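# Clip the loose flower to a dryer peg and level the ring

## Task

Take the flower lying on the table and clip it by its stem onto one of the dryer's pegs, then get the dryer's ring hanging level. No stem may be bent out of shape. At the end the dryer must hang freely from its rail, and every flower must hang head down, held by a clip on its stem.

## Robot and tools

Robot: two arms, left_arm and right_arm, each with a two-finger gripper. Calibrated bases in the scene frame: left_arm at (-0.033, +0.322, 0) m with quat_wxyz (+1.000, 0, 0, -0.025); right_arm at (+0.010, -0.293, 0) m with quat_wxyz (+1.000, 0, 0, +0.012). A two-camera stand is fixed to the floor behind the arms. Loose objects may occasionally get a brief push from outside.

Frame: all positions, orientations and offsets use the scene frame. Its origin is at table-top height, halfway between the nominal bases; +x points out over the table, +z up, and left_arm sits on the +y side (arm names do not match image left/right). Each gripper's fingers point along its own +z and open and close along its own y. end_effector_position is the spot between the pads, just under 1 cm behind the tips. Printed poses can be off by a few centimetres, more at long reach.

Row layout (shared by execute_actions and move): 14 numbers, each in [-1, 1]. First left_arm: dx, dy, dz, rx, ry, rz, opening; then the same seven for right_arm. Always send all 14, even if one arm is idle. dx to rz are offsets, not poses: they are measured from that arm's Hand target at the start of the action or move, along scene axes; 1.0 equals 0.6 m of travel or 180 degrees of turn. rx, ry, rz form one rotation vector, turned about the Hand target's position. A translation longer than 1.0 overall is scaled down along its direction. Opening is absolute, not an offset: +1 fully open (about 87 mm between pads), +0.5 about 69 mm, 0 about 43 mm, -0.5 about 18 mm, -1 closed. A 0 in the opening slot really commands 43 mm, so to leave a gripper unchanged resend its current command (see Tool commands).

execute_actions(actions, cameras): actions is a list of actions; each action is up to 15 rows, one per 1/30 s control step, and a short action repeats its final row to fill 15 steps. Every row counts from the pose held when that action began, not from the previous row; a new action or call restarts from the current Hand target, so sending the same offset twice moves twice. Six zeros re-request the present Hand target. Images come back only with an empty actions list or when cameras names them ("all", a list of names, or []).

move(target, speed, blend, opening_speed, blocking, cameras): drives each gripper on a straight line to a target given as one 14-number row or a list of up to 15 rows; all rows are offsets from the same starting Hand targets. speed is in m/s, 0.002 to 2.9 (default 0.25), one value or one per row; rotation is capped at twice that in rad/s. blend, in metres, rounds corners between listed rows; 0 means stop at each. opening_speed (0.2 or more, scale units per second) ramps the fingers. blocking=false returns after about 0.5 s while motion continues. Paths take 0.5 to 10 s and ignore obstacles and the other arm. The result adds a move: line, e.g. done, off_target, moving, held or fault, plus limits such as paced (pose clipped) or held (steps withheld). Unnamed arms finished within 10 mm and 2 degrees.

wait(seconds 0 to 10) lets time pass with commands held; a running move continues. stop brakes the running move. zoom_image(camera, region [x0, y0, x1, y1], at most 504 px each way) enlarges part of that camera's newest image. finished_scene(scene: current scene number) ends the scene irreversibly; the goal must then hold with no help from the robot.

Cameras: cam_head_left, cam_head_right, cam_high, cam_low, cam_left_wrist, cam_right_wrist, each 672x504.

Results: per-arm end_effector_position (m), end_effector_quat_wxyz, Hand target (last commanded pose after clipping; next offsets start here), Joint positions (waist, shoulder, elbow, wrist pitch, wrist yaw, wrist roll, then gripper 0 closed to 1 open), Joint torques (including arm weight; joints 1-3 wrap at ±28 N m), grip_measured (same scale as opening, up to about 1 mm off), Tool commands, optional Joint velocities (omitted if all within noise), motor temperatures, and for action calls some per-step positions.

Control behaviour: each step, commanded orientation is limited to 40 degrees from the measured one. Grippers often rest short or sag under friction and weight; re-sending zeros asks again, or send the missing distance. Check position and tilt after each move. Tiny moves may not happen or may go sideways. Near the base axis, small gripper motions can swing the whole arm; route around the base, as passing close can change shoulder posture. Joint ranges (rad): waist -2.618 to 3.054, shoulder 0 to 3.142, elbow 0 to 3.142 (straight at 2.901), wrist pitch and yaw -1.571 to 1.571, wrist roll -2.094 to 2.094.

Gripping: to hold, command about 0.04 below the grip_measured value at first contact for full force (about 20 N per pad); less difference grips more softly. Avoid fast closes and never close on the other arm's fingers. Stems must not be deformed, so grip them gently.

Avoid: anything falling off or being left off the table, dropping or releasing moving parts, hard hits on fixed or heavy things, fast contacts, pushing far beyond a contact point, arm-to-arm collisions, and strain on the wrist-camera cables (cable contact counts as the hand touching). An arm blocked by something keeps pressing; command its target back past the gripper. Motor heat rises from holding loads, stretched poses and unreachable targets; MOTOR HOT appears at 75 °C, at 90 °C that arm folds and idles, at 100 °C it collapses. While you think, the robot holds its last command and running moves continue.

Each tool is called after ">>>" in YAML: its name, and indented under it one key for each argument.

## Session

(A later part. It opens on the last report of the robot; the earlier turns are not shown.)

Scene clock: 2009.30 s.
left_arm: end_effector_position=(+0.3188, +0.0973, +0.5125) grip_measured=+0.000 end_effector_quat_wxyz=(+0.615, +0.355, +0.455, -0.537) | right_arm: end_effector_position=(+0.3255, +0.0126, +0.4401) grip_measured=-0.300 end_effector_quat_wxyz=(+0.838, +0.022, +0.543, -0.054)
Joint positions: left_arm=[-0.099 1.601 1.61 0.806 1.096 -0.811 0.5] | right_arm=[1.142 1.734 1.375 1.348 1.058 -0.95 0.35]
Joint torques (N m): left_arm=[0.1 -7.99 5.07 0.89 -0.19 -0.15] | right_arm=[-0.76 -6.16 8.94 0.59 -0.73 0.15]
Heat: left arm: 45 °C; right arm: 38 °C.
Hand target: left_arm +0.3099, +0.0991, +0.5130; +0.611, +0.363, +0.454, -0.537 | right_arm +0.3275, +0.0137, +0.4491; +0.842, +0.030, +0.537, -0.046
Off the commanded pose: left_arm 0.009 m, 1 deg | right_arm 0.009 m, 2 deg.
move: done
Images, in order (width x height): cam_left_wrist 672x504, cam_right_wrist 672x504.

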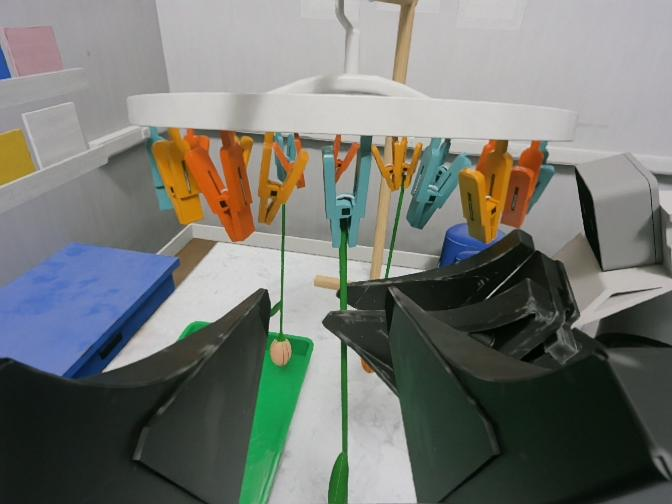

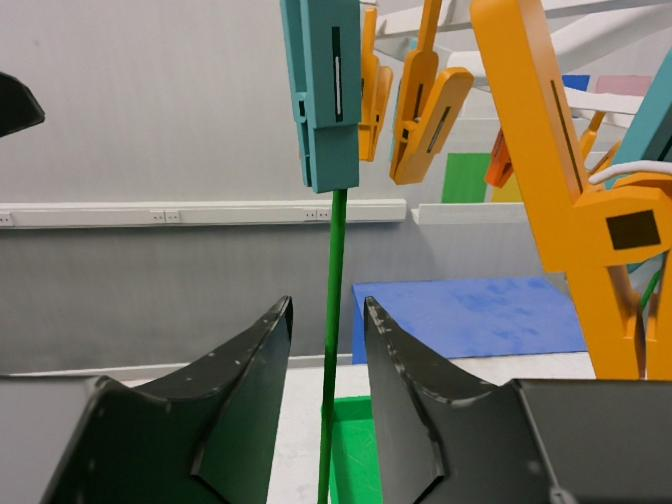

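>>> move:
  target: [0.0277, -0.1185, 0.0117, 0, 0, 0, 0.0, 0, 0, 0, 0, 0, 0, -0.3]
  speed: 0.1
  cameras: ["cam_left_wrist", "cam_right_wrist"]

>>> zoom_image:
  camera: "cam_left_wrist"
  region: [230, 170, 450, 390]

Scene clock: 2024.97 s.
left_arm: end_effector_position=(+0.3203, +0.0300, +0.5181) grip_measured=+0.000 end_effector_quat_wxyz=(+0.604, +0.366, +0.455, -0.542) | right_arm: end_effector_position=(+0.3255, +0.0127, +0.4401) grip_measured=-0.300 end_effector_quat_wxyz=(+0.838, +0.022, +0.543, -0.054)
Joint positions: left_arm=[-0.286 1.672 1.767 0.519 0.984 -0.584 0.5] | right_arm=[1.142 1.734 1.375 1.348 1.058 -0.949 0.35]
Joint torques (N m): left_arm=[-0.25 -5.55 8.87 0.99 -0.4 0.15] | right_arm=[-0.77 -6.15 8.95 0.58 -0.74 0.16]
Heat: left arm: 45 °C; right arm: 39 °C.
Hand target: left_arm +0.3263, +0.0279, +0.5202; +0.611, +0.363, +0.454, -0.537 | right_arm +0.3275, +0.0137, +0.4491; +0.842, +0.030, +0.537, -0.046
Off the commanded pose: left_arm 0.007 m, 1 deg | right_arm 0.009 m, 2 deg.
move: done
Images, in order (width x height): cam_left_wrist 672x504, cam_right_wrist 672x504.

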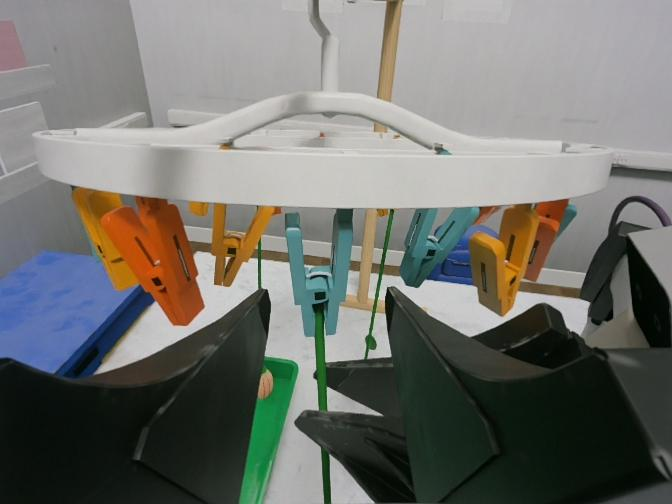

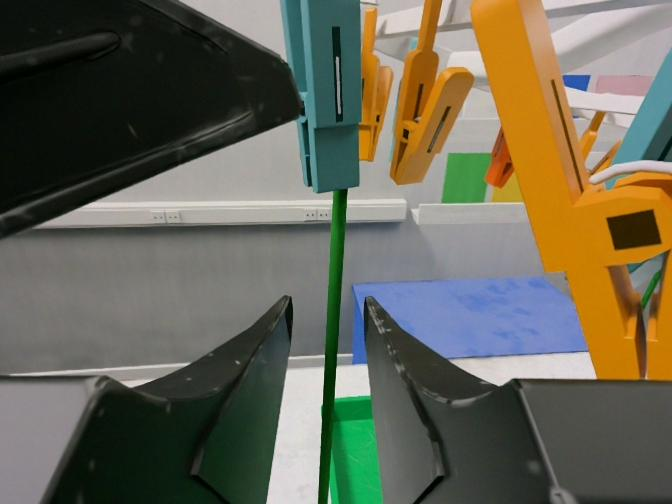

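Scaled by 2.291 from the camera's 672x504 image, which has a finer 960x720 frame.

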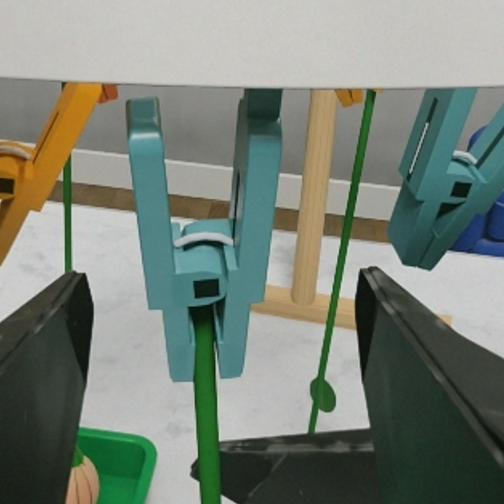

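>>> move:
  target: [0.012, -0.0382, 0.0313, 0, 0, 0, 0.0, 0, 0, 0, 0, 0, 0, -0.3]
  speed: 0.08
  cameras: ["cam_left_wrist", "cam_right_wrist"]

>>> zoom_image:
  camera: "cam_left_wrist"
  region: [230, 200, 450, 420]

Scene clock: 2041.93 s.
left_arm: end_effector_position=(+0.3274, +0.0085, +0.5388) grip_measured=+0.000 end_effector_quat_wxyz=(+0.606, +0.366, +0.453, -0.541) | right_arm: end_effector_position=(+0.3255, +0.0127, +0.4401) grip_measured=-0.300 end_effector_quat_wxyz=(+0.838, +0.022, +0.543, -0.054)
Joint positions: left_arm=[-0.337 1.761 1.966 0.371 0.94 -0.533 0.5] | right_arm=[1.142 1.734 1.375 1.348 1.058 -0.949 0.35]
Joint torques (N m): left_arm=[-0.51 -5.75 8.65 1.05 -0.37 0.2] | right_arm=[-0.77 -6.16 8.94 0.58 -0.74 0.16]
Heat: left arm: 44 °C; right arm: 40 °C.
Hand target: left_arm +0.3336, +0.0050, +0.5389; +0.611, +0.363, +0.454, -0.537 | right_arm +0.3275, +0.0137, +0.4491; +0.842, +0.030, +0.537, -0.046
Off the commanded pose: left_arm 0.007 m, 1 deg | right_arm 0.009 m, 2 deg.
move: done
Images, in order (width x height): cam_left_wrist 672x504, cam_right_wrist 672x504.

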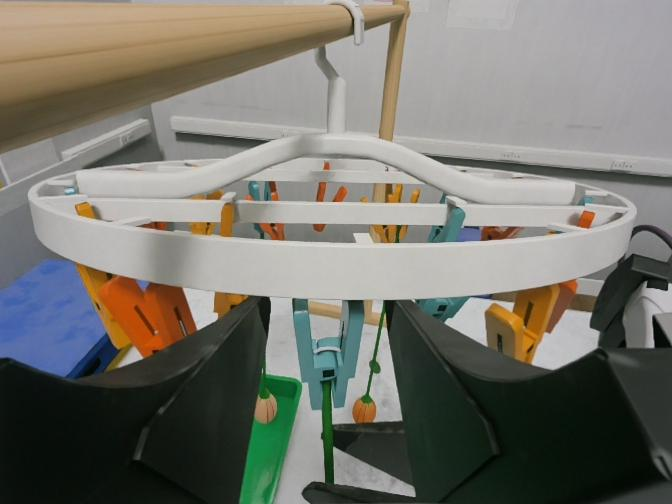

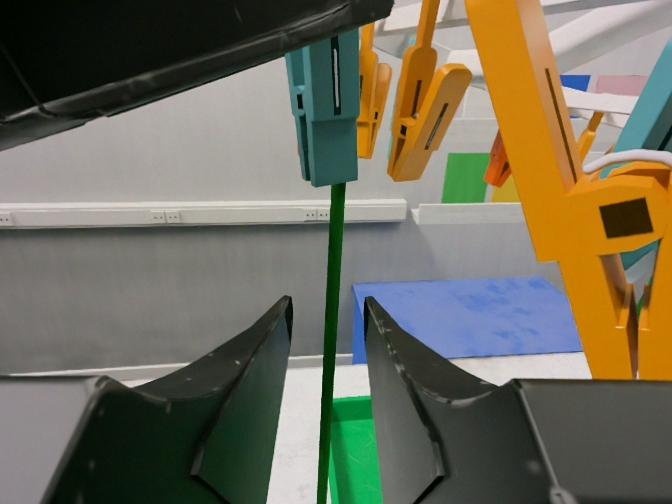

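Scaled by 2.291 from the camera's 672x504 image, which has a finer 960x720 frame.

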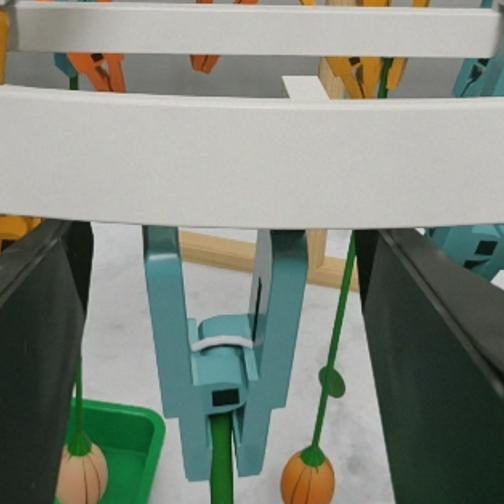

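>>> move:
  target:
    - [0, 0, 0, 0, 0, 0, -0.1, 0, 0, 0, 0, 0, 0, -0.96]
    - [0, 0, 0, 0, 0, 0, -0.7, 0, 0, 0, 0, 0, 0, -0.96]
  speed: 0.08
  cameras: ["cam_left_wrist", "cam_right_wrist"]

>>> zoom_image:
  camera: "cam_left_wrist"
  region: [250, 270, 430, 450]

Scene clock: 2049.30 s.
left_arm: end_effector_position=(+0.3285, +0.0085, +0.5395) grip_measured=-0.414 end_effector_quat_wxyz=(+0.609, +0.363, +0.454, -0.540) | right_arm: end_effector_position=(+0.3257, +0.0129, +0.4400) grip_measured=-0.853 end_effector_quat_wxyz=(+0.838, +0.022, +0.543, -0.054)
Joint positions: left_arm=[-0.338 1.762 1.968 0.369 0.933 -0.531 0.293] | right_arm=[1.142 1.734 1.375 1.347 1.057 -0.947 0.073]
Joint torques (N m): left_arm=[-0.55 -5.87 8.51 1.08 -0.34 0.12] | right_arm=[-0.72 -6.15 8.94 0.59 -0.73 0.14]
Heat: left arm: 45 °C; right arm: 41 °C.
Hand target: left_arm +0.3336, +0.0049, +0.5388; +0.611, +0.363, +0.454, -0.537 | right_arm +0.3275, +0.0138, +0.4491; +0.842, +0.030, +0.536, -0.046
Off the commanded pose: left_arm 0.006 m, 0 deg | right_arm 0.009 m, 2 deg.
move: done
Images, in order (width x height): cam_left_wrist 672x504, cam_right_wrist 672x504.

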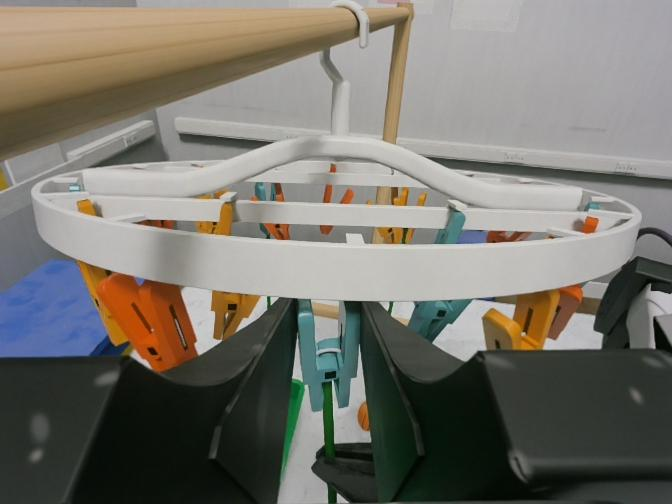

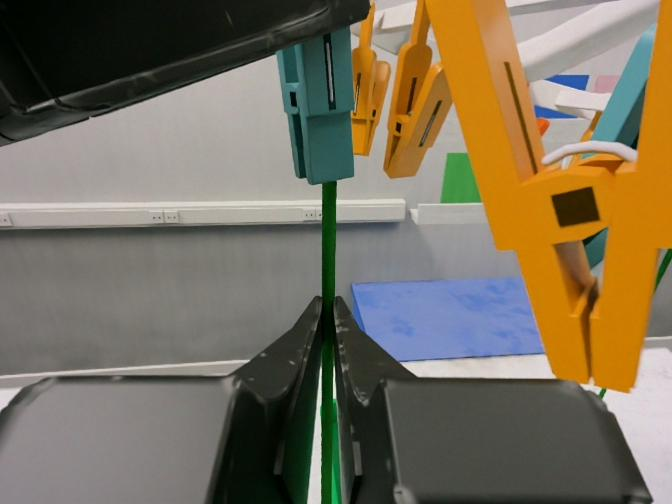

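Scaled by 2.800 from the camera's 672x504 image, which has a finer 960x720 frame.

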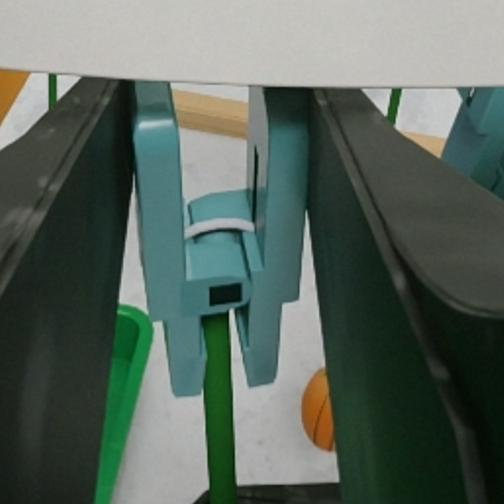

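>>> move:
  target: [0, 0, 0, 0, 0, 0, -0.7, 0, 0, -0.1, 0, 0, 0, -0.96]
  speed: 0.1
  cameras: ["cam_left_wrist", "cam_right_wrist"]

Scene clock: 2059.53 s.
left_arm: end_effector_position=(+0.3285, +0.0085, +0.5395) grip_measured=-0.414 end_effector_quat_wxyz=(+0.609, +0.363, +0.454, -0.540) | right_arm: end_effector_position=(+0.3288, +0.0206, +0.3840) grip_measured=-0.853 end_effector_quat_wxyz=(+0.831, -0.004, +0.552, -0.067)
Joint positions: left_arm=[-0.338 1.762 1.968 0.369 0.933 -0.531 0.293] | right_arm=[1.142 1.777 1.227 1.466 1.056 -0.936 0.073]
Joint torques (N m): left_arm=[-0.5 -5.94 8.49 1.09 -0.31 0.07] | right_arm=[-0.76 -6.67 5.08 1.9 -0.67 0.15]
Heat: left arm: 45 °C; right arm: 41 °C.
Hand target: left_arm +0.3336, +0.0049, +0.5388; +0.611, +0.363, +0.454, -0.537 | right_arm +0.3275, +0.0137, +0.3892; +0.842, +0.030, +0.537, -0.046
Off the commanded pose: left_arm 0.006 m, 0 deg | right_arm 0.009 m, 5 deg.
move: off_target (right_arm)
Images, in order (width x height): cam_left_wrist 672x504, cam_right_wrist 672x504.

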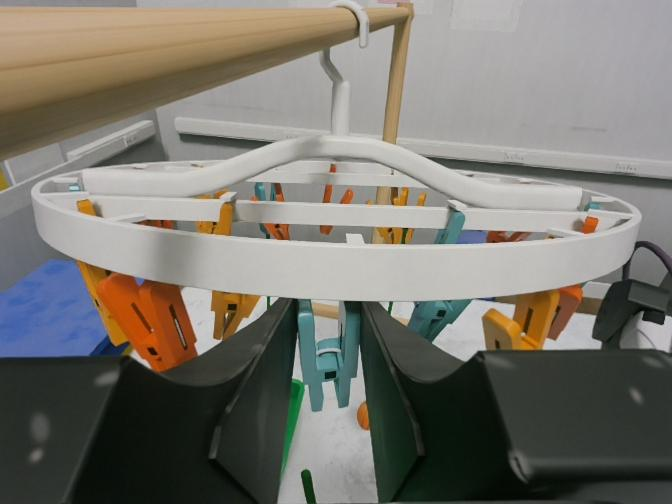

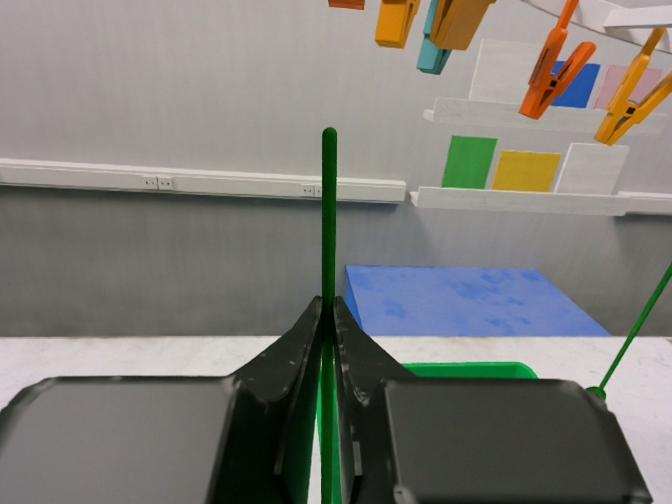

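>>> move:
  target:
    - [0, 0, 0, 0, 0, 0, 0.0, 0, 0, 0, 0, 0, 0, -0.96]
    - [-0.035, 0.162, -0.052, 0, 0, 0, 0.0, -0.346, 0.077, 0.018, 0, 0, 0.275, -0.96]
  speed: 0.12
  opening_speed: 0.8
  cameras: ["cam_left_wrist", "cam_high", "cam_head_left"]

Scene clock: 2077.33 s.
left_arm: end_effector_position=(+0.3230, +0.0998, +0.5056) grip_measured=+0.000 end_effector_quat_wxyz=(+0.614, +0.355, +0.457, -0.538) | right_arm: end_effector_position=(+0.1234, +0.0605, +0.4005) grip_measured=-0.853 end_effector_quat_wxyz=(+0.787, -0.192, +0.503, +0.302)
Joint positions: left_arm=[-0.089 1.612 1.591 0.846 1.103 -0.828 0.5] | right_arm=[1.624 1.216 0.812 1.054 0.804 -0.5 0.073]
Joint torques (N m): left_arm=[0.38 -8.34 5.56 0.89 -0.15 -0.09] | right_arm=[0.12 -4.36 5.44 1.22 -0.58 0.21]
Heat: left arm: 45 °C; right arm: 38 °C.
Hand target: left_arm +0.3127, +0.1022, +0.5077; +0.611, +0.363, +0.454, -0.537 | right_arm +0.1199, +0.0599, +0.3998; +0.784, -0.198, +0.500, +0.310
Off the commanded pose: left_arm 0.011 m, 1 deg | right_arm 0.004 m, 1 deg.
move: off_target (left_arm)
Images, in order (width x height): cam_head_left 672x504, cam_high 672x504, cam_left_wrist 672x504.

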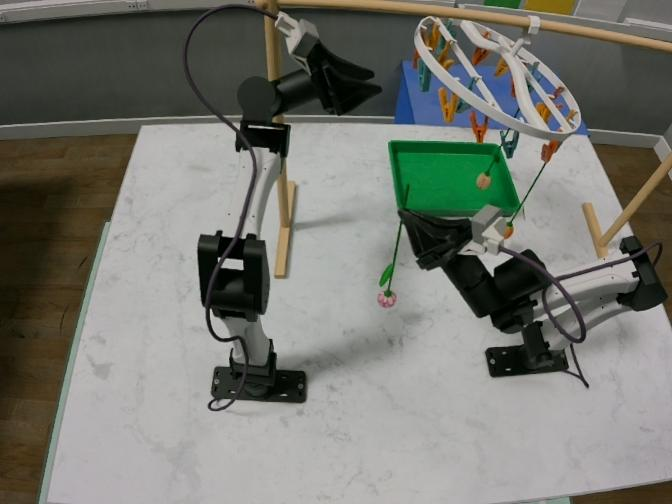

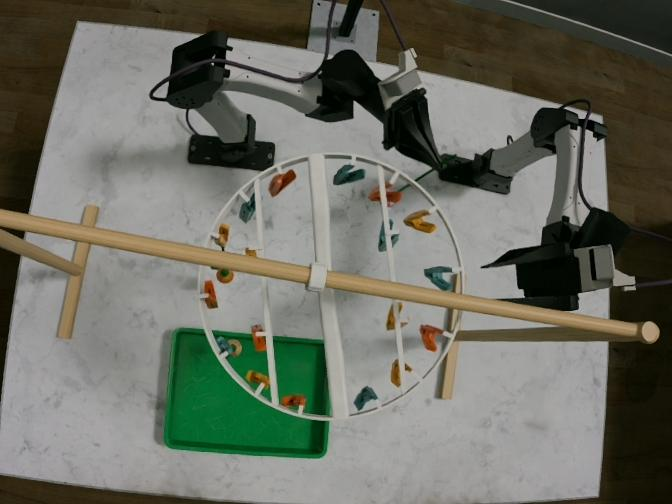

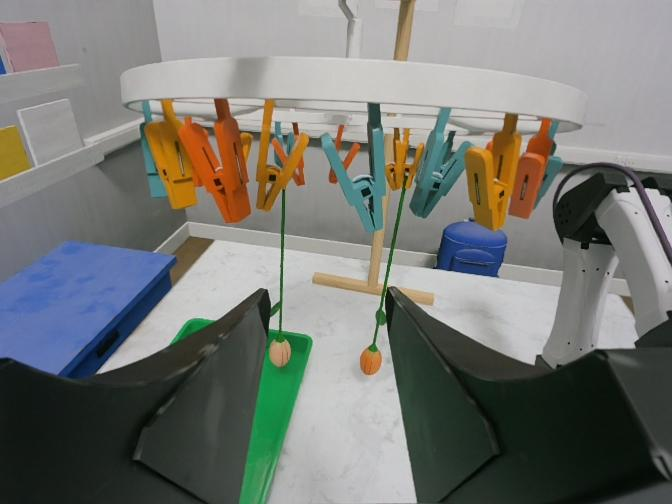

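>>> move:
  target: [-0.2495, -0.1503, 0.117, 0.3279, -0.4189, 0.2457, 0.5, 0, 0, -0.083, 0, 0, 0, -0.96]
  speed: 0.15
  cameras: ["cam_left_wrist", "cam_high", "cam_head_left"]

Scene clock: 2123.00 s.
left_arm: end_effector_position=(+0.1618, +0.0133, +0.5790) grip_measured=+0.500 end_effector_quat_wxyz=(+0.653, +0.644, +0.288, +0.276) | right_arm: end_effector_position=(+0.1234, +0.0587, +0.3506) grip_measured=-0.853 end_effector_quat_wxyz=(+0.785, -0.200, +0.506, +0.297)
Joint positions: left_arm=[-1.35 1.485 2.175 -0.684 -0.649 1.553 0.75] | right_arm=[1.624 1.256 0.646 1.239 0.803 -0.498 0.073]
Joint torques (N m): left_arm=[-0.49 -3.12 5.79 1.85 -0.2 0.09] | right_arm=[0.09 -2.8 5.23 1.72 -0.57 0.18]
Heat: left arm: 45 °C; right arm: 36 °C.
Hand target: left_arm +0.1629, +0.0120, +0.5779; +0.646, +0.646, +0.288, +0.288 | right_arm +0.1199, +0.0599, +0.3501; +0.784, -0.198, +0.500, +0.310
Off the commanded pose: left_arm 0.002 m, 2 deg | right_arm 0.004 m, 2 deg.
move: done
Images, in order (width x height): cam_head_left 672x504, cam_high 672x504, cam_left_wrist 672x504.

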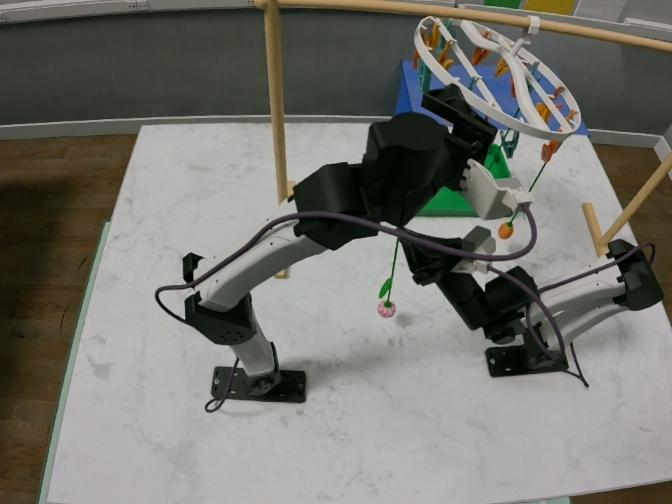

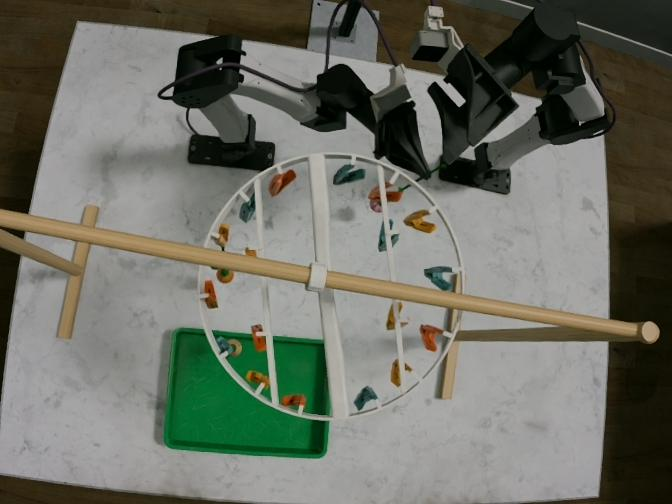

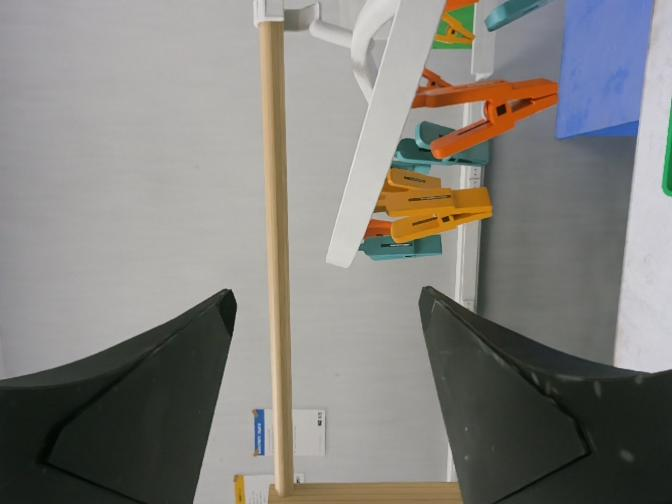

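>>> move:
  target: [0.09, -0.081, -0.008, 0, 0, 0, 0.5, 0, 0, 0, 0, 0, 0, -0.96]
  speed: 0.12
  cameras: ["cam_left_wrist", "cam_high"]

Scene clock: 2132.67 s.
left_arm: end_effector_position=(+0.2154, -0.0328, +0.5742) grip_measured=+0.500 end_effector_quat_wxyz=(+0.650, +0.639, +0.295, +0.286) | right_arm: end_effector_position=(+0.1234, +0.0587, +0.3506) grip_measured=-0.853 end_effector_quat_wxyz=(+0.785, -0.200, +0.506, +0.297)
Joint positions: left_arm=[-1.202 1.693 2.349 -0.646 -0.527 1.557 0.75] | right_arm=[1.624 1.256 0.646 1.239 0.803 -0.498 0.073]
Joint torques (N m): left_arm=[0.25 -4.85 7.13 1.73 0.17 0.03] | right_arm=[0.09 -2.8 5.24 1.72 -0.57 0.17]
Heat: left arm: 44 °C; right arm: 36 °C.
Hand target: left_arm +0.2168, -0.0367, +0.5730; +0.646, +0.646, +0.288, +0.287 | right_arm +0.1199, +0.0599, +0.3501; +0.784, -0.198, +0.500, +0.310
Off the commanded pose: left_arm 0.004 m, 1 deg | right_arm 0.004 m, 2 deg.
move: done
Images, in order (width x height): cam_high 672x504, cam_left_wrist 672x504.

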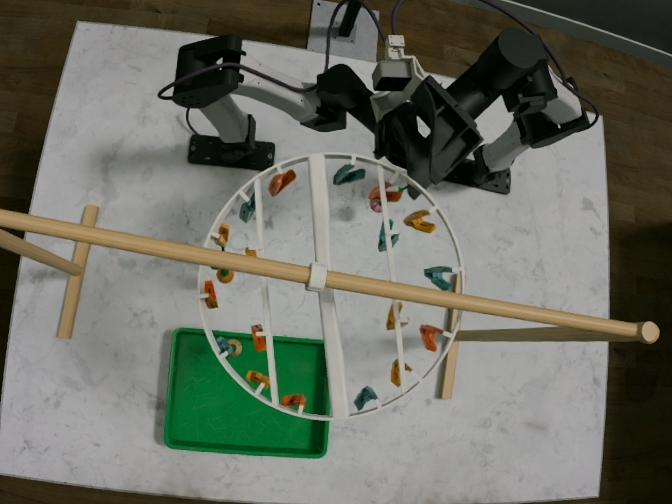

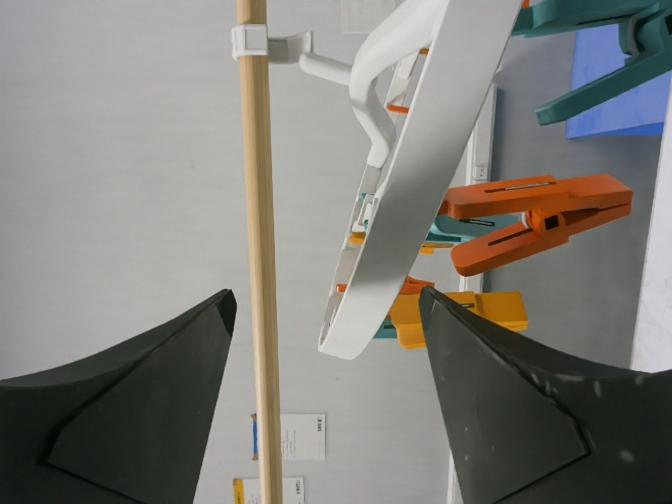

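>>> move:
  target: [0, 0, -0.0205, 0, 0, 0, 0.5, 0, 0, 0, 0, 0, 0, -0.96]
  speed: 0.08
  cameras: ["cam_left_wrist"]

Scene clock: 2150.67 s.
left_arm: end_effector_position=(+0.2184, -0.0423, +0.5564) grip_measured=+0.500 end_effector_quat_wxyz=(+0.643, +0.646, +0.294, +0.286) | right_arm: end_effector_position=(+0.1234, +0.0587, +0.3506) grip_measured=-0.853 end_effector_quat_wxyz=(+0.785, -0.200, +0.506, +0.297)
Joint positions: left_arm=[-1.202 1.669 2.239 -0.58 -0.527 1.557 0.75] | right_arm=[1.624 1.256 0.646 1.239 0.803 -0.498 0.073]
Joint torques (N m): left_arm=[0.27 -7.65 4.6 1.88 0.15 0.06] | right_arm=[0.09 -2.8 5.24 1.72 -0.57 0.18]
Heat: left arm: 43 °C; right arm: 36 °C.
Hand target: left_arm +0.2168, -0.0366, +0.5608; +0.646, +0.646, +0.287, +0.287 | right_arm +0.1199, +0.0599, +0.3501; +0.784, -0.198, +0.500, +0.310
Off the commanded pose: left_arm 0.007 m, 1 deg | right_arm 0.004 m, 2 deg.
move: done
Images, in order (width x height): cam_left_wrist 672x504.

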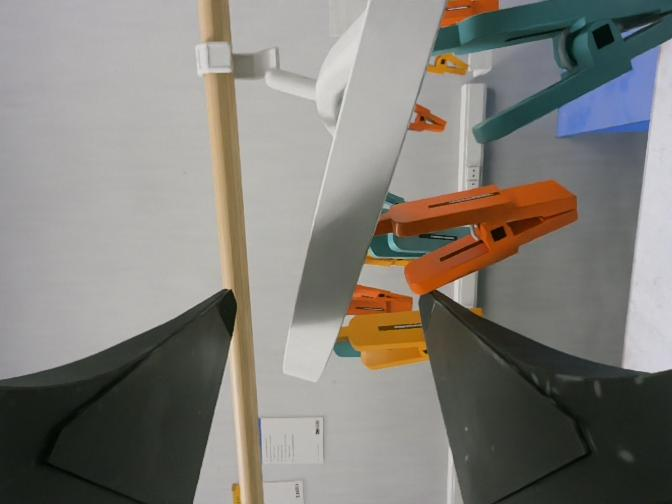

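>>> move:
  target: [0, 0, 0, 0, 0, 0, -0.66, 0, 0, 0, 0, 0, 0, -0.96]
  opening_speed: 0.8
  cameras: ["cam_left_wrist"]

Scene clock: 2157.00 s.
left_arm: end_effector_position=(+0.2181, -0.0430, +0.5572) grip_measured=-0.538 end_effector_quat_wxyz=(+0.644, +0.647, +0.291, +0.287) | right_arm: end_effector_position=(+0.1234, +0.0587, +0.3506) grip_measured=-0.853 end_effector_quat_wxyz=(+0.785, -0.200, +0.506, +0.297)
Joint positions: left_arm=[-1.202 1.669 2.239 -0.578 -0.523 1.563 0.231] | right_arm=[1.624 1.256 0.646 1.239 0.803 -0.498 0.073]
Joint torques (N m): left_arm=[0.35 -7.73 4.66 1.86 0.08 -0.03] | right_arm=[0.09 -2.8 5.23 1.72 -0.57 0.18]
Heat: left arm: 43 °C; right arm: 36 °C.
Hand target: left_arm +0.2168, -0.0366, +0.5608; +0.646, +0.646, +0.288, +0.287 | right_arm +0.1199, +0.0599, +0.3501; +0.784, -0.198, +0.500, +0.310
Off the commanded pose: left_arm 0.007 m, 0 deg | right_arm 0.004 m, 2 deg.
move: done
Images, in order (width x height): cam_left_wrist 672x504.

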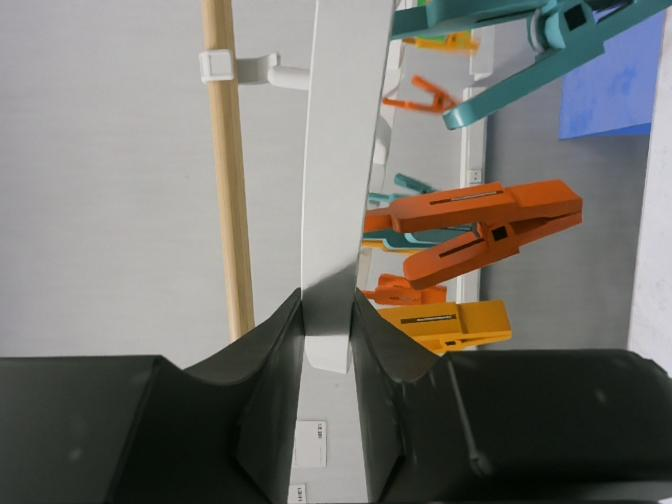

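>>> move:
  target:
    - [0.039, 0.0298, 0.003, 0, 0, -0.0528, -0.66, 0, 0, 0, 0, 0, 0, -0.96]
    - [0.0823, 0.0533, 0.006, 0, 0, -0.1056, -0.66, 0, 0, 0, 0, 0, 0, -0.96]
    - [0.1287, 0.0693, 0.008, 0, 0, -0.1583, -0.66, 0, 0, 0, 0, 0, 0, -0.96]
    - [0.1772, 0.0773, 0.008, 0, 0, -0.2111, -0.66, 0, 0, 0, 0, 0, 0, -0.96]
  speed: 0.1
  blend: 0.02
  cameras: ["cam_left_wrist", "cam_high"]

Scene clock: 2170.33 s.
left_arm: end_effector_position=(+0.3178, +0.0091, +0.5637) grip_measured=-0.538 end_effector_quat_wxyz=(+0.703, +0.706, +0.066, +0.056) | right_arm: end_effector_position=(+0.1234, +0.0587, +0.3506) grip_measured=-0.853 end_effector_quat_wxyz=(+0.785, -0.200, +0.506, +0.297)
Joint positions: left_arm=[-0.434 1.812 2.462 -0.66 0.916 1.565 0.231] | right_arm=[1.624 1.256 0.646 1.239 0.803 -0.498 0.073]
Joint torques (N m): left_arm=[0.57 -4.97 6.99 1.66 0.09 -0.04] | right_arm=[0.09 -2.8 5.23 1.72 -0.57 0.18]
Heat: left arm: 43 °C; right arm: 36 °C.
Hand target: left_arm +0.3230, +0.0098, +0.5656; +0.704, +0.705, +0.061, +0.062 | right_arm +0.1199, +0.0599, +0.3501; +0.784, -0.198, +0.500, +0.310
Off the commanded pose: left_arm 0.006 m, 1 deg | right_arm 0.004 m, 2 deg.
move: done
Images, in order (width x height): cam_high 672x504, cam_left_wrist 672x504.

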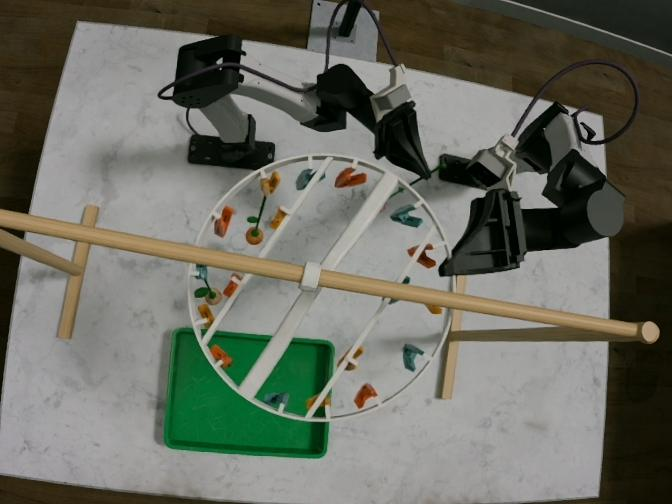

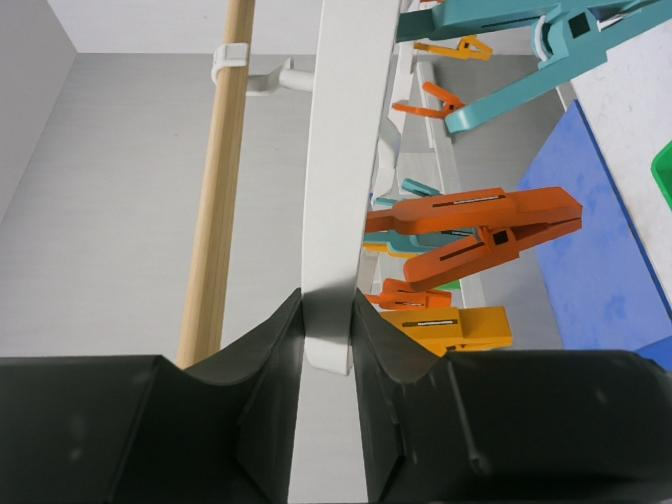

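>>> move:
  target:
    - [0, 0, 0, 0, 0, 0, 0.4, 0, 0, 0, 0, 0, 0, -0.96]
    - [-0.025, 0.14, 0.0, 0, 0, 0, 0.4, 0, 0, 0, 0, 0, 0, -0.96]
  speed: 0.12
  opening_speed: 0.8
  cameras: ["cam_left_wrist", "cam_high"]

Scene clock: 2189.90 s.
left_arm: end_effector_position=(+0.3172, +0.0928, +0.5615) grip_measured=+0.400 end_effector_quat_wxyz=(+0.702, +0.706, +0.075, +0.062) | right_arm: end_effector_position=(+0.1234, +0.0587, +0.3506) grip_measured=-0.853 end_effector_quat_wxyz=(+0.785, -0.200, +0.506, +0.297)
Joint positions: left_arm=[-0.181 1.65 2.252 -0.621 1.146 1.569 0.7] | right_arm=[1.624 1.256 0.646 1.239 0.803 -0.498 0.073]
Joint torques (N m): left_arm=[0.38 -6.79 3.79 1.55 0.23 -0.06] | right_arm=[0.1 -2.8 5.24 1.72 -0.57 0.17]
Motor temperatures (°C): left_arm=[25 43 40 35 25 27 23] | right_arm=[24 33 36 33 23 23 24]
Heat: left arm: 43 °C; right arm: 36 °C.
Hand target: left_arm +0.3081, +0.0938, +0.5656; +0.704, +0.705, +0.062, +0.062 | right_arm +0.1199, +0.0599, +0.3501; +0.784, -0.198, +0.500, +0.310
Off the commanded pose: left_arm 0.010 m, 2 deg | right_arm 0.004 m, 2 deg.
move: done
Images, in order (width x height): cam_high 672x504, cam_left_wrist 672x504.

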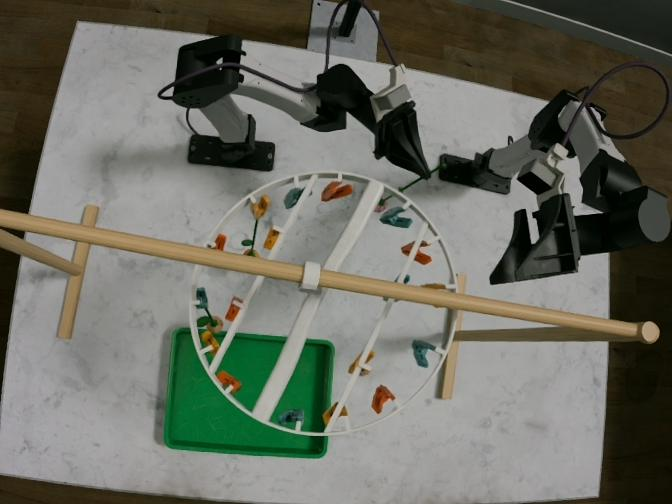

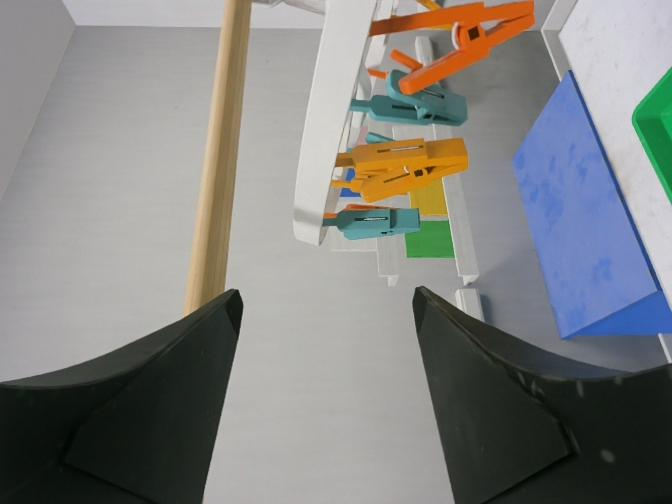

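>>> move:
  target: [-0.2568, -0.2263, -0.051, 0, 0, 0.2778, 0.5, 0, 0, 0, 0, 0, 0, -0.96]
  speed: 0.15
  cameras: ["cam_left_wrist", "cam_high"]

Scene clock: 2216.07 s.
left_arm: end_effector_position=(+0.1536, -0.0427, +0.5338) grip_measured=+0.500 end_effector_quat_wxyz=(+0.617, +0.616, +0.348, +0.346) | right_arm: end_effector_position=(+0.1234, +0.0587, +0.3506) grip_measured=-0.853 end_effector_quat_wxyz=(+0.785, -0.200, +0.506, +0.297)
Joint positions: left_arm=[-1.474 1.639 2.07 -0.431 -0.979 1.569 0.75] | right_arm=[1.624 1.256 0.646 1.239 0.803 -0.498 0.073]
Joint torques (N m): left_arm=[-0.24 -4.85 8.18 1.6 -0.25 -0.1] | right_arm=[0.09 -2.8 5.24 1.72 -0.57 0.17]
Heat: left arm: 44 °C; right arm: 36 °C.
Hand target: left_arm +0.1541, -0.0419, +0.5350; +0.612, +0.613, +0.354, +0.353 | right_arm +0.1199, +0.0599, +0.3501; +0.784, -0.198, +0.500, +0.310
Off the commanded pose: left_arm 0.001 m, 1 deg | right_arm 0.004 m, 2 deg.
move: done
Images, in order (width x height): cam_high 672x504, cam_left_wrist 672x504.

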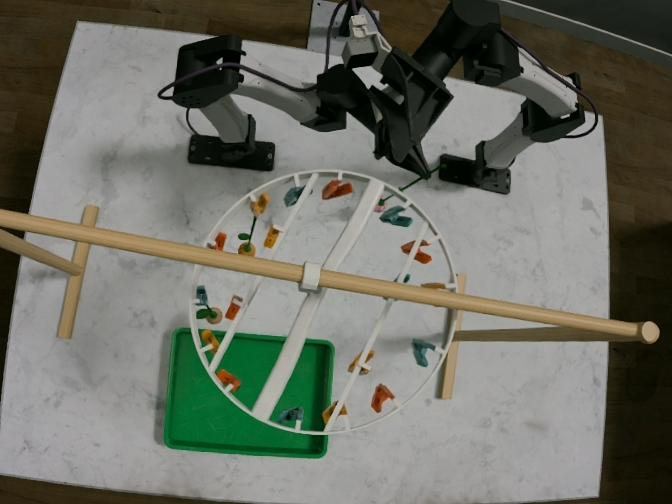

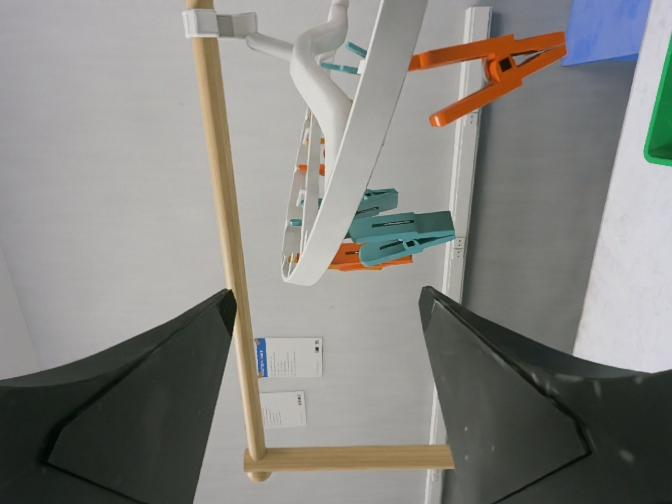

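>>> move:
  target: [0.101, -0.0583, 0.0, 0, 0, 0, 0.5, 0, 0, 0, 0, 0, 0, -0.96]
  speed: 0.12
  cameras: ["cam_left_wrist"]

Scene clock: 2230.17 s.
left_arm: end_effector_position=(+0.2133, -0.0703, +0.5386) grip_measured=+0.500 end_effector_quat_wxyz=(+0.617, +0.604, +0.359, +0.354) | right_arm: end_effector_position=(+0.1234, +0.0587, +0.3506) grip_measured=-0.853 end_effector_quat_wxyz=(+0.785, -0.200, +0.506, +0.297)
Joint positions: left_arm=[-1.312 1.825 2.309 -0.466 -0.848 1.569 0.75] | right_arm=[1.624 1.256 0.646 1.239 0.803 -0.498 0.073]
Joint torques (N m): left_arm=[0.1 -5.91 7.86 1.55 0.13 -0.06] | right_arm=[0.1 -2.81 5.23 1.72 -0.57 0.18]
Heat: left arm: 43 °C; right arm: 36 °C.
Hand target: left_arm +0.2146, -0.0769, +0.5351; +0.612, +0.613, +0.354, +0.353 | right_arm +0.1199, +0.0599, +0.3501; +0.784, -0.198, +0.500, +0.310
Off the commanded pose: left_arm 0.008 m, 1 deg | right_arm 0.004 m, 2 deg.
move: done
Images, in order (width x height): cam_left_wrist 672x504.

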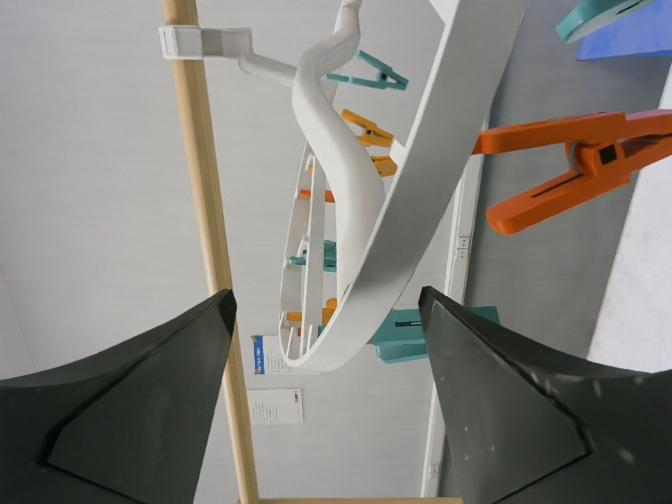

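>>> move:
  target: [0, 0, -0.0235, 0, 0, 0, 0.5, 0, 0, 0, 0, 0, 0, -0.96]
  speed: 0.08
  cameras: ["cam_left_wrist"]

Scene clock: 2235.80 s.
left_arm: end_effector_position=(+0.2164, -0.0850, +0.5133) grip_measured=+0.500 end_effector_quat_wxyz=(+0.605, +0.616, +0.355, +0.358) | right_arm: end_effector_position=(+0.1234, +0.0587, +0.3506) grip_measured=-0.853 end_effector_quat_wxyz=(+0.785, -0.200, +0.506, +0.297)
Joint positions: left_arm=[-1.312 1.822 2.204 -0.4 -0.848 1.569 0.75] | right_arm=[1.624 1.256 0.646 1.239 0.803 -0.498 0.073]
Joint torques (N m): left_arm=[0.1 -10.32 5.41 1.8 0.13 -0.12] | right_arm=[0.09 -2.8 5.24 1.72 -0.57 0.18]
Heat: left arm: 43 °C; right arm: 36 °C.
Hand target: left_arm +0.2146, -0.0769, +0.5209; +0.612, +0.613, +0.354, +0.353 | right_arm +0.1199, +0.0599, +0.3501; +0.784, -0.198, +0.500, +0.310
Off the commanded pose: left_arm 0.011 m, 1 deg | right_arm 0.004 m, 2 deg.
move: off_target (left_arm)
Images, in order (width x height): cam_left_wrist 672x504.

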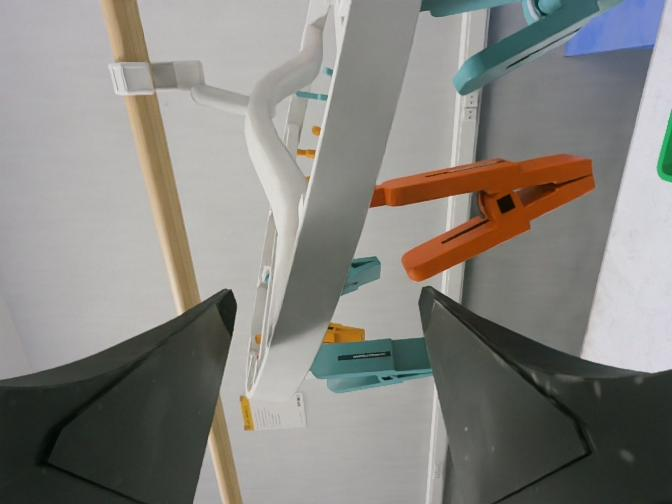

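>>> move:
  target: [0, 0.004, 0.008, 0, 0, 0, -0.66, 0, 0, 0, 0, 0, 0, -0.96]
  opening_speed: 0.8
  cameras: ["cam_left_wrist"]

Scene clock: 2243.50 s.
left_arm: end_effector_position=(+0.2158, -0.0869, +0.5127) grip_measured=-0.473 end_effector_quat_wxyz=(+0.605, +0.620, +0.351, +0.355) | right_arm: end_effector_position=(+0.1234, +0.0587, +0.3506) grip_measured=-0.853 end_effector_quat_wxyz=(+0.785, -0.200, +0.506, +0.297)
Joint positions: left_arm=[-1.312 1.822 2.204 -0.404 -0.836 1.57 0.264] | right_arm=[1.624 1.256 0.646 1.239 0.803 -0.498 0.073]
Joint torques (N m): left_arm=[0.18 -9.83 7.53 1.6 -0.04 -0.04] | right_arm=[0.1 -2.8 5.24 1.72 -0.57 0.18]
Heat: left arm: 46 °C; right arm: 36 °C.
Hand target: left_arm +0.2146, -0.0746, +0.5257; +0.612, +0.613, +0.354, +0.353 | right_arm +0.1199, +0.0599, +0.3501; +0.784, -0.198, +0.500, +0.310
Off the commanded pose: left_arm 0.018 m, 1 deg | right_arm 0.004 m, 2 deg.
move: off_target (left_arm)
Images, in order (width x height): cam_left_wrist 672x504.

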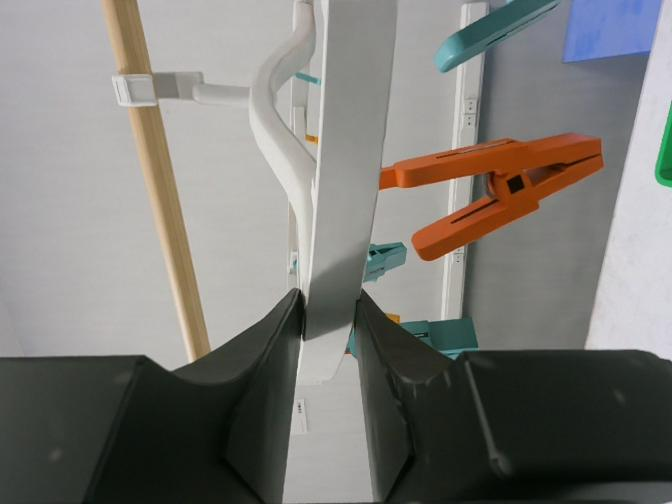

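>>> move:
  target:
    - [0.0418, 0.0242, -0.0045, 0, 0, -0.0667, -0.7, 0, 0, 0, 0, 0, 0, -0.96]
    - [0.084, 0.0557, -0.0045, 0, 0, -0.1333, -0.7, 0, 0, 0, 0, 0, 0, -0.96]
    - [0.1317, 0.0775, -0.0045, 0, 0, -0.2, -0.7, 0, 0, 0, 0, 0, 0, -0.96]
    - [0.183, 0.0892, -0.0045, 0, 0, -0.2667, -0.7, 0, 0, 0, 0, 0, 0, -0.96]
  speed: 0.1
  blend: 0.02
  cameras: ["cam_left_wrist", "cam_high"]

Scene clock: 2261.37 s.
left_arm: end_effector_position=(+0.3181, -0.0223, +0.5185) grip_measured=-0.479 end_effector_quat_wxyz=(+0.700, +0.707, +0.074, +0.068) | right_arm: end_effector_position=(+0.1234, +0.0587, +0.3506) grip_measured=-0.853 end_effector_quat_wxyz=(+0.785, -0.200, +0.506, +0.297)
Joint positions: left_arm=[-0.531 1.681 2.058 -0.392 0.79 1.573 0.26] | right_arm=[1.624 1.256 0.646 1.239 0.803 -0.498 0.073]
Joint torques (N m): left_arm=[0.62 -5.01 8.72 1.78 -0.02 -0.14] | right_arm=[0.1 -2.81 5.23 1.72 -0.57 0.18]
Motor temperatures (°C): left_arm=[25 48 41 35 25 27 23] | right_arm=[24 32 36 34 23 23 24]
Heat: left arm: 48 °C; right arm: 36 °C.
Hand target: left_arm +0.3245, -0.0210, +0.5230; +0.703, +0.704, +0.074, +0.074 | right_arm +0.1199, +0.0599, +0.3501; +0.784, -0.198, +0.500, +0.310
Off the commanded pose: left_arm 0.008 m, 1 deg | right_arm 0.004 m, 2 deg.
move: done
Images, in order (width x height): cam_high 672x504, cam_left_wrist 672x504.

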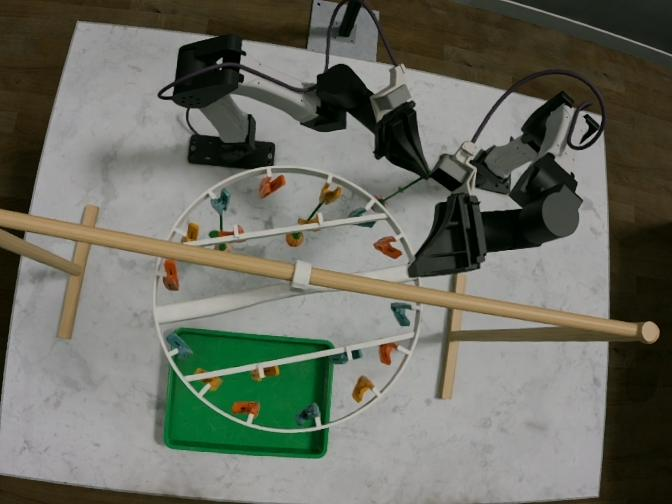

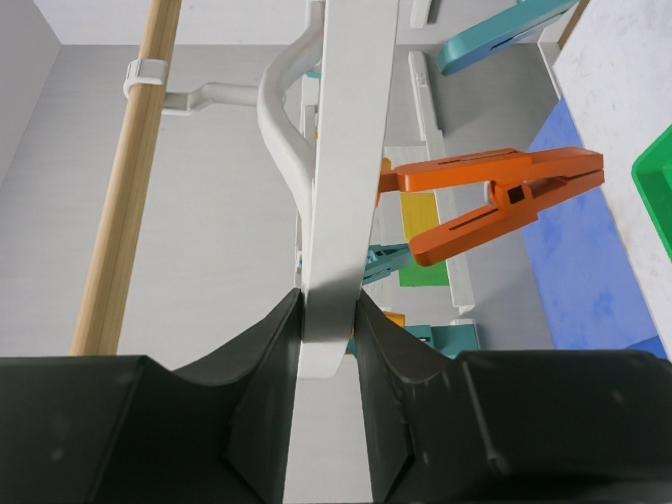

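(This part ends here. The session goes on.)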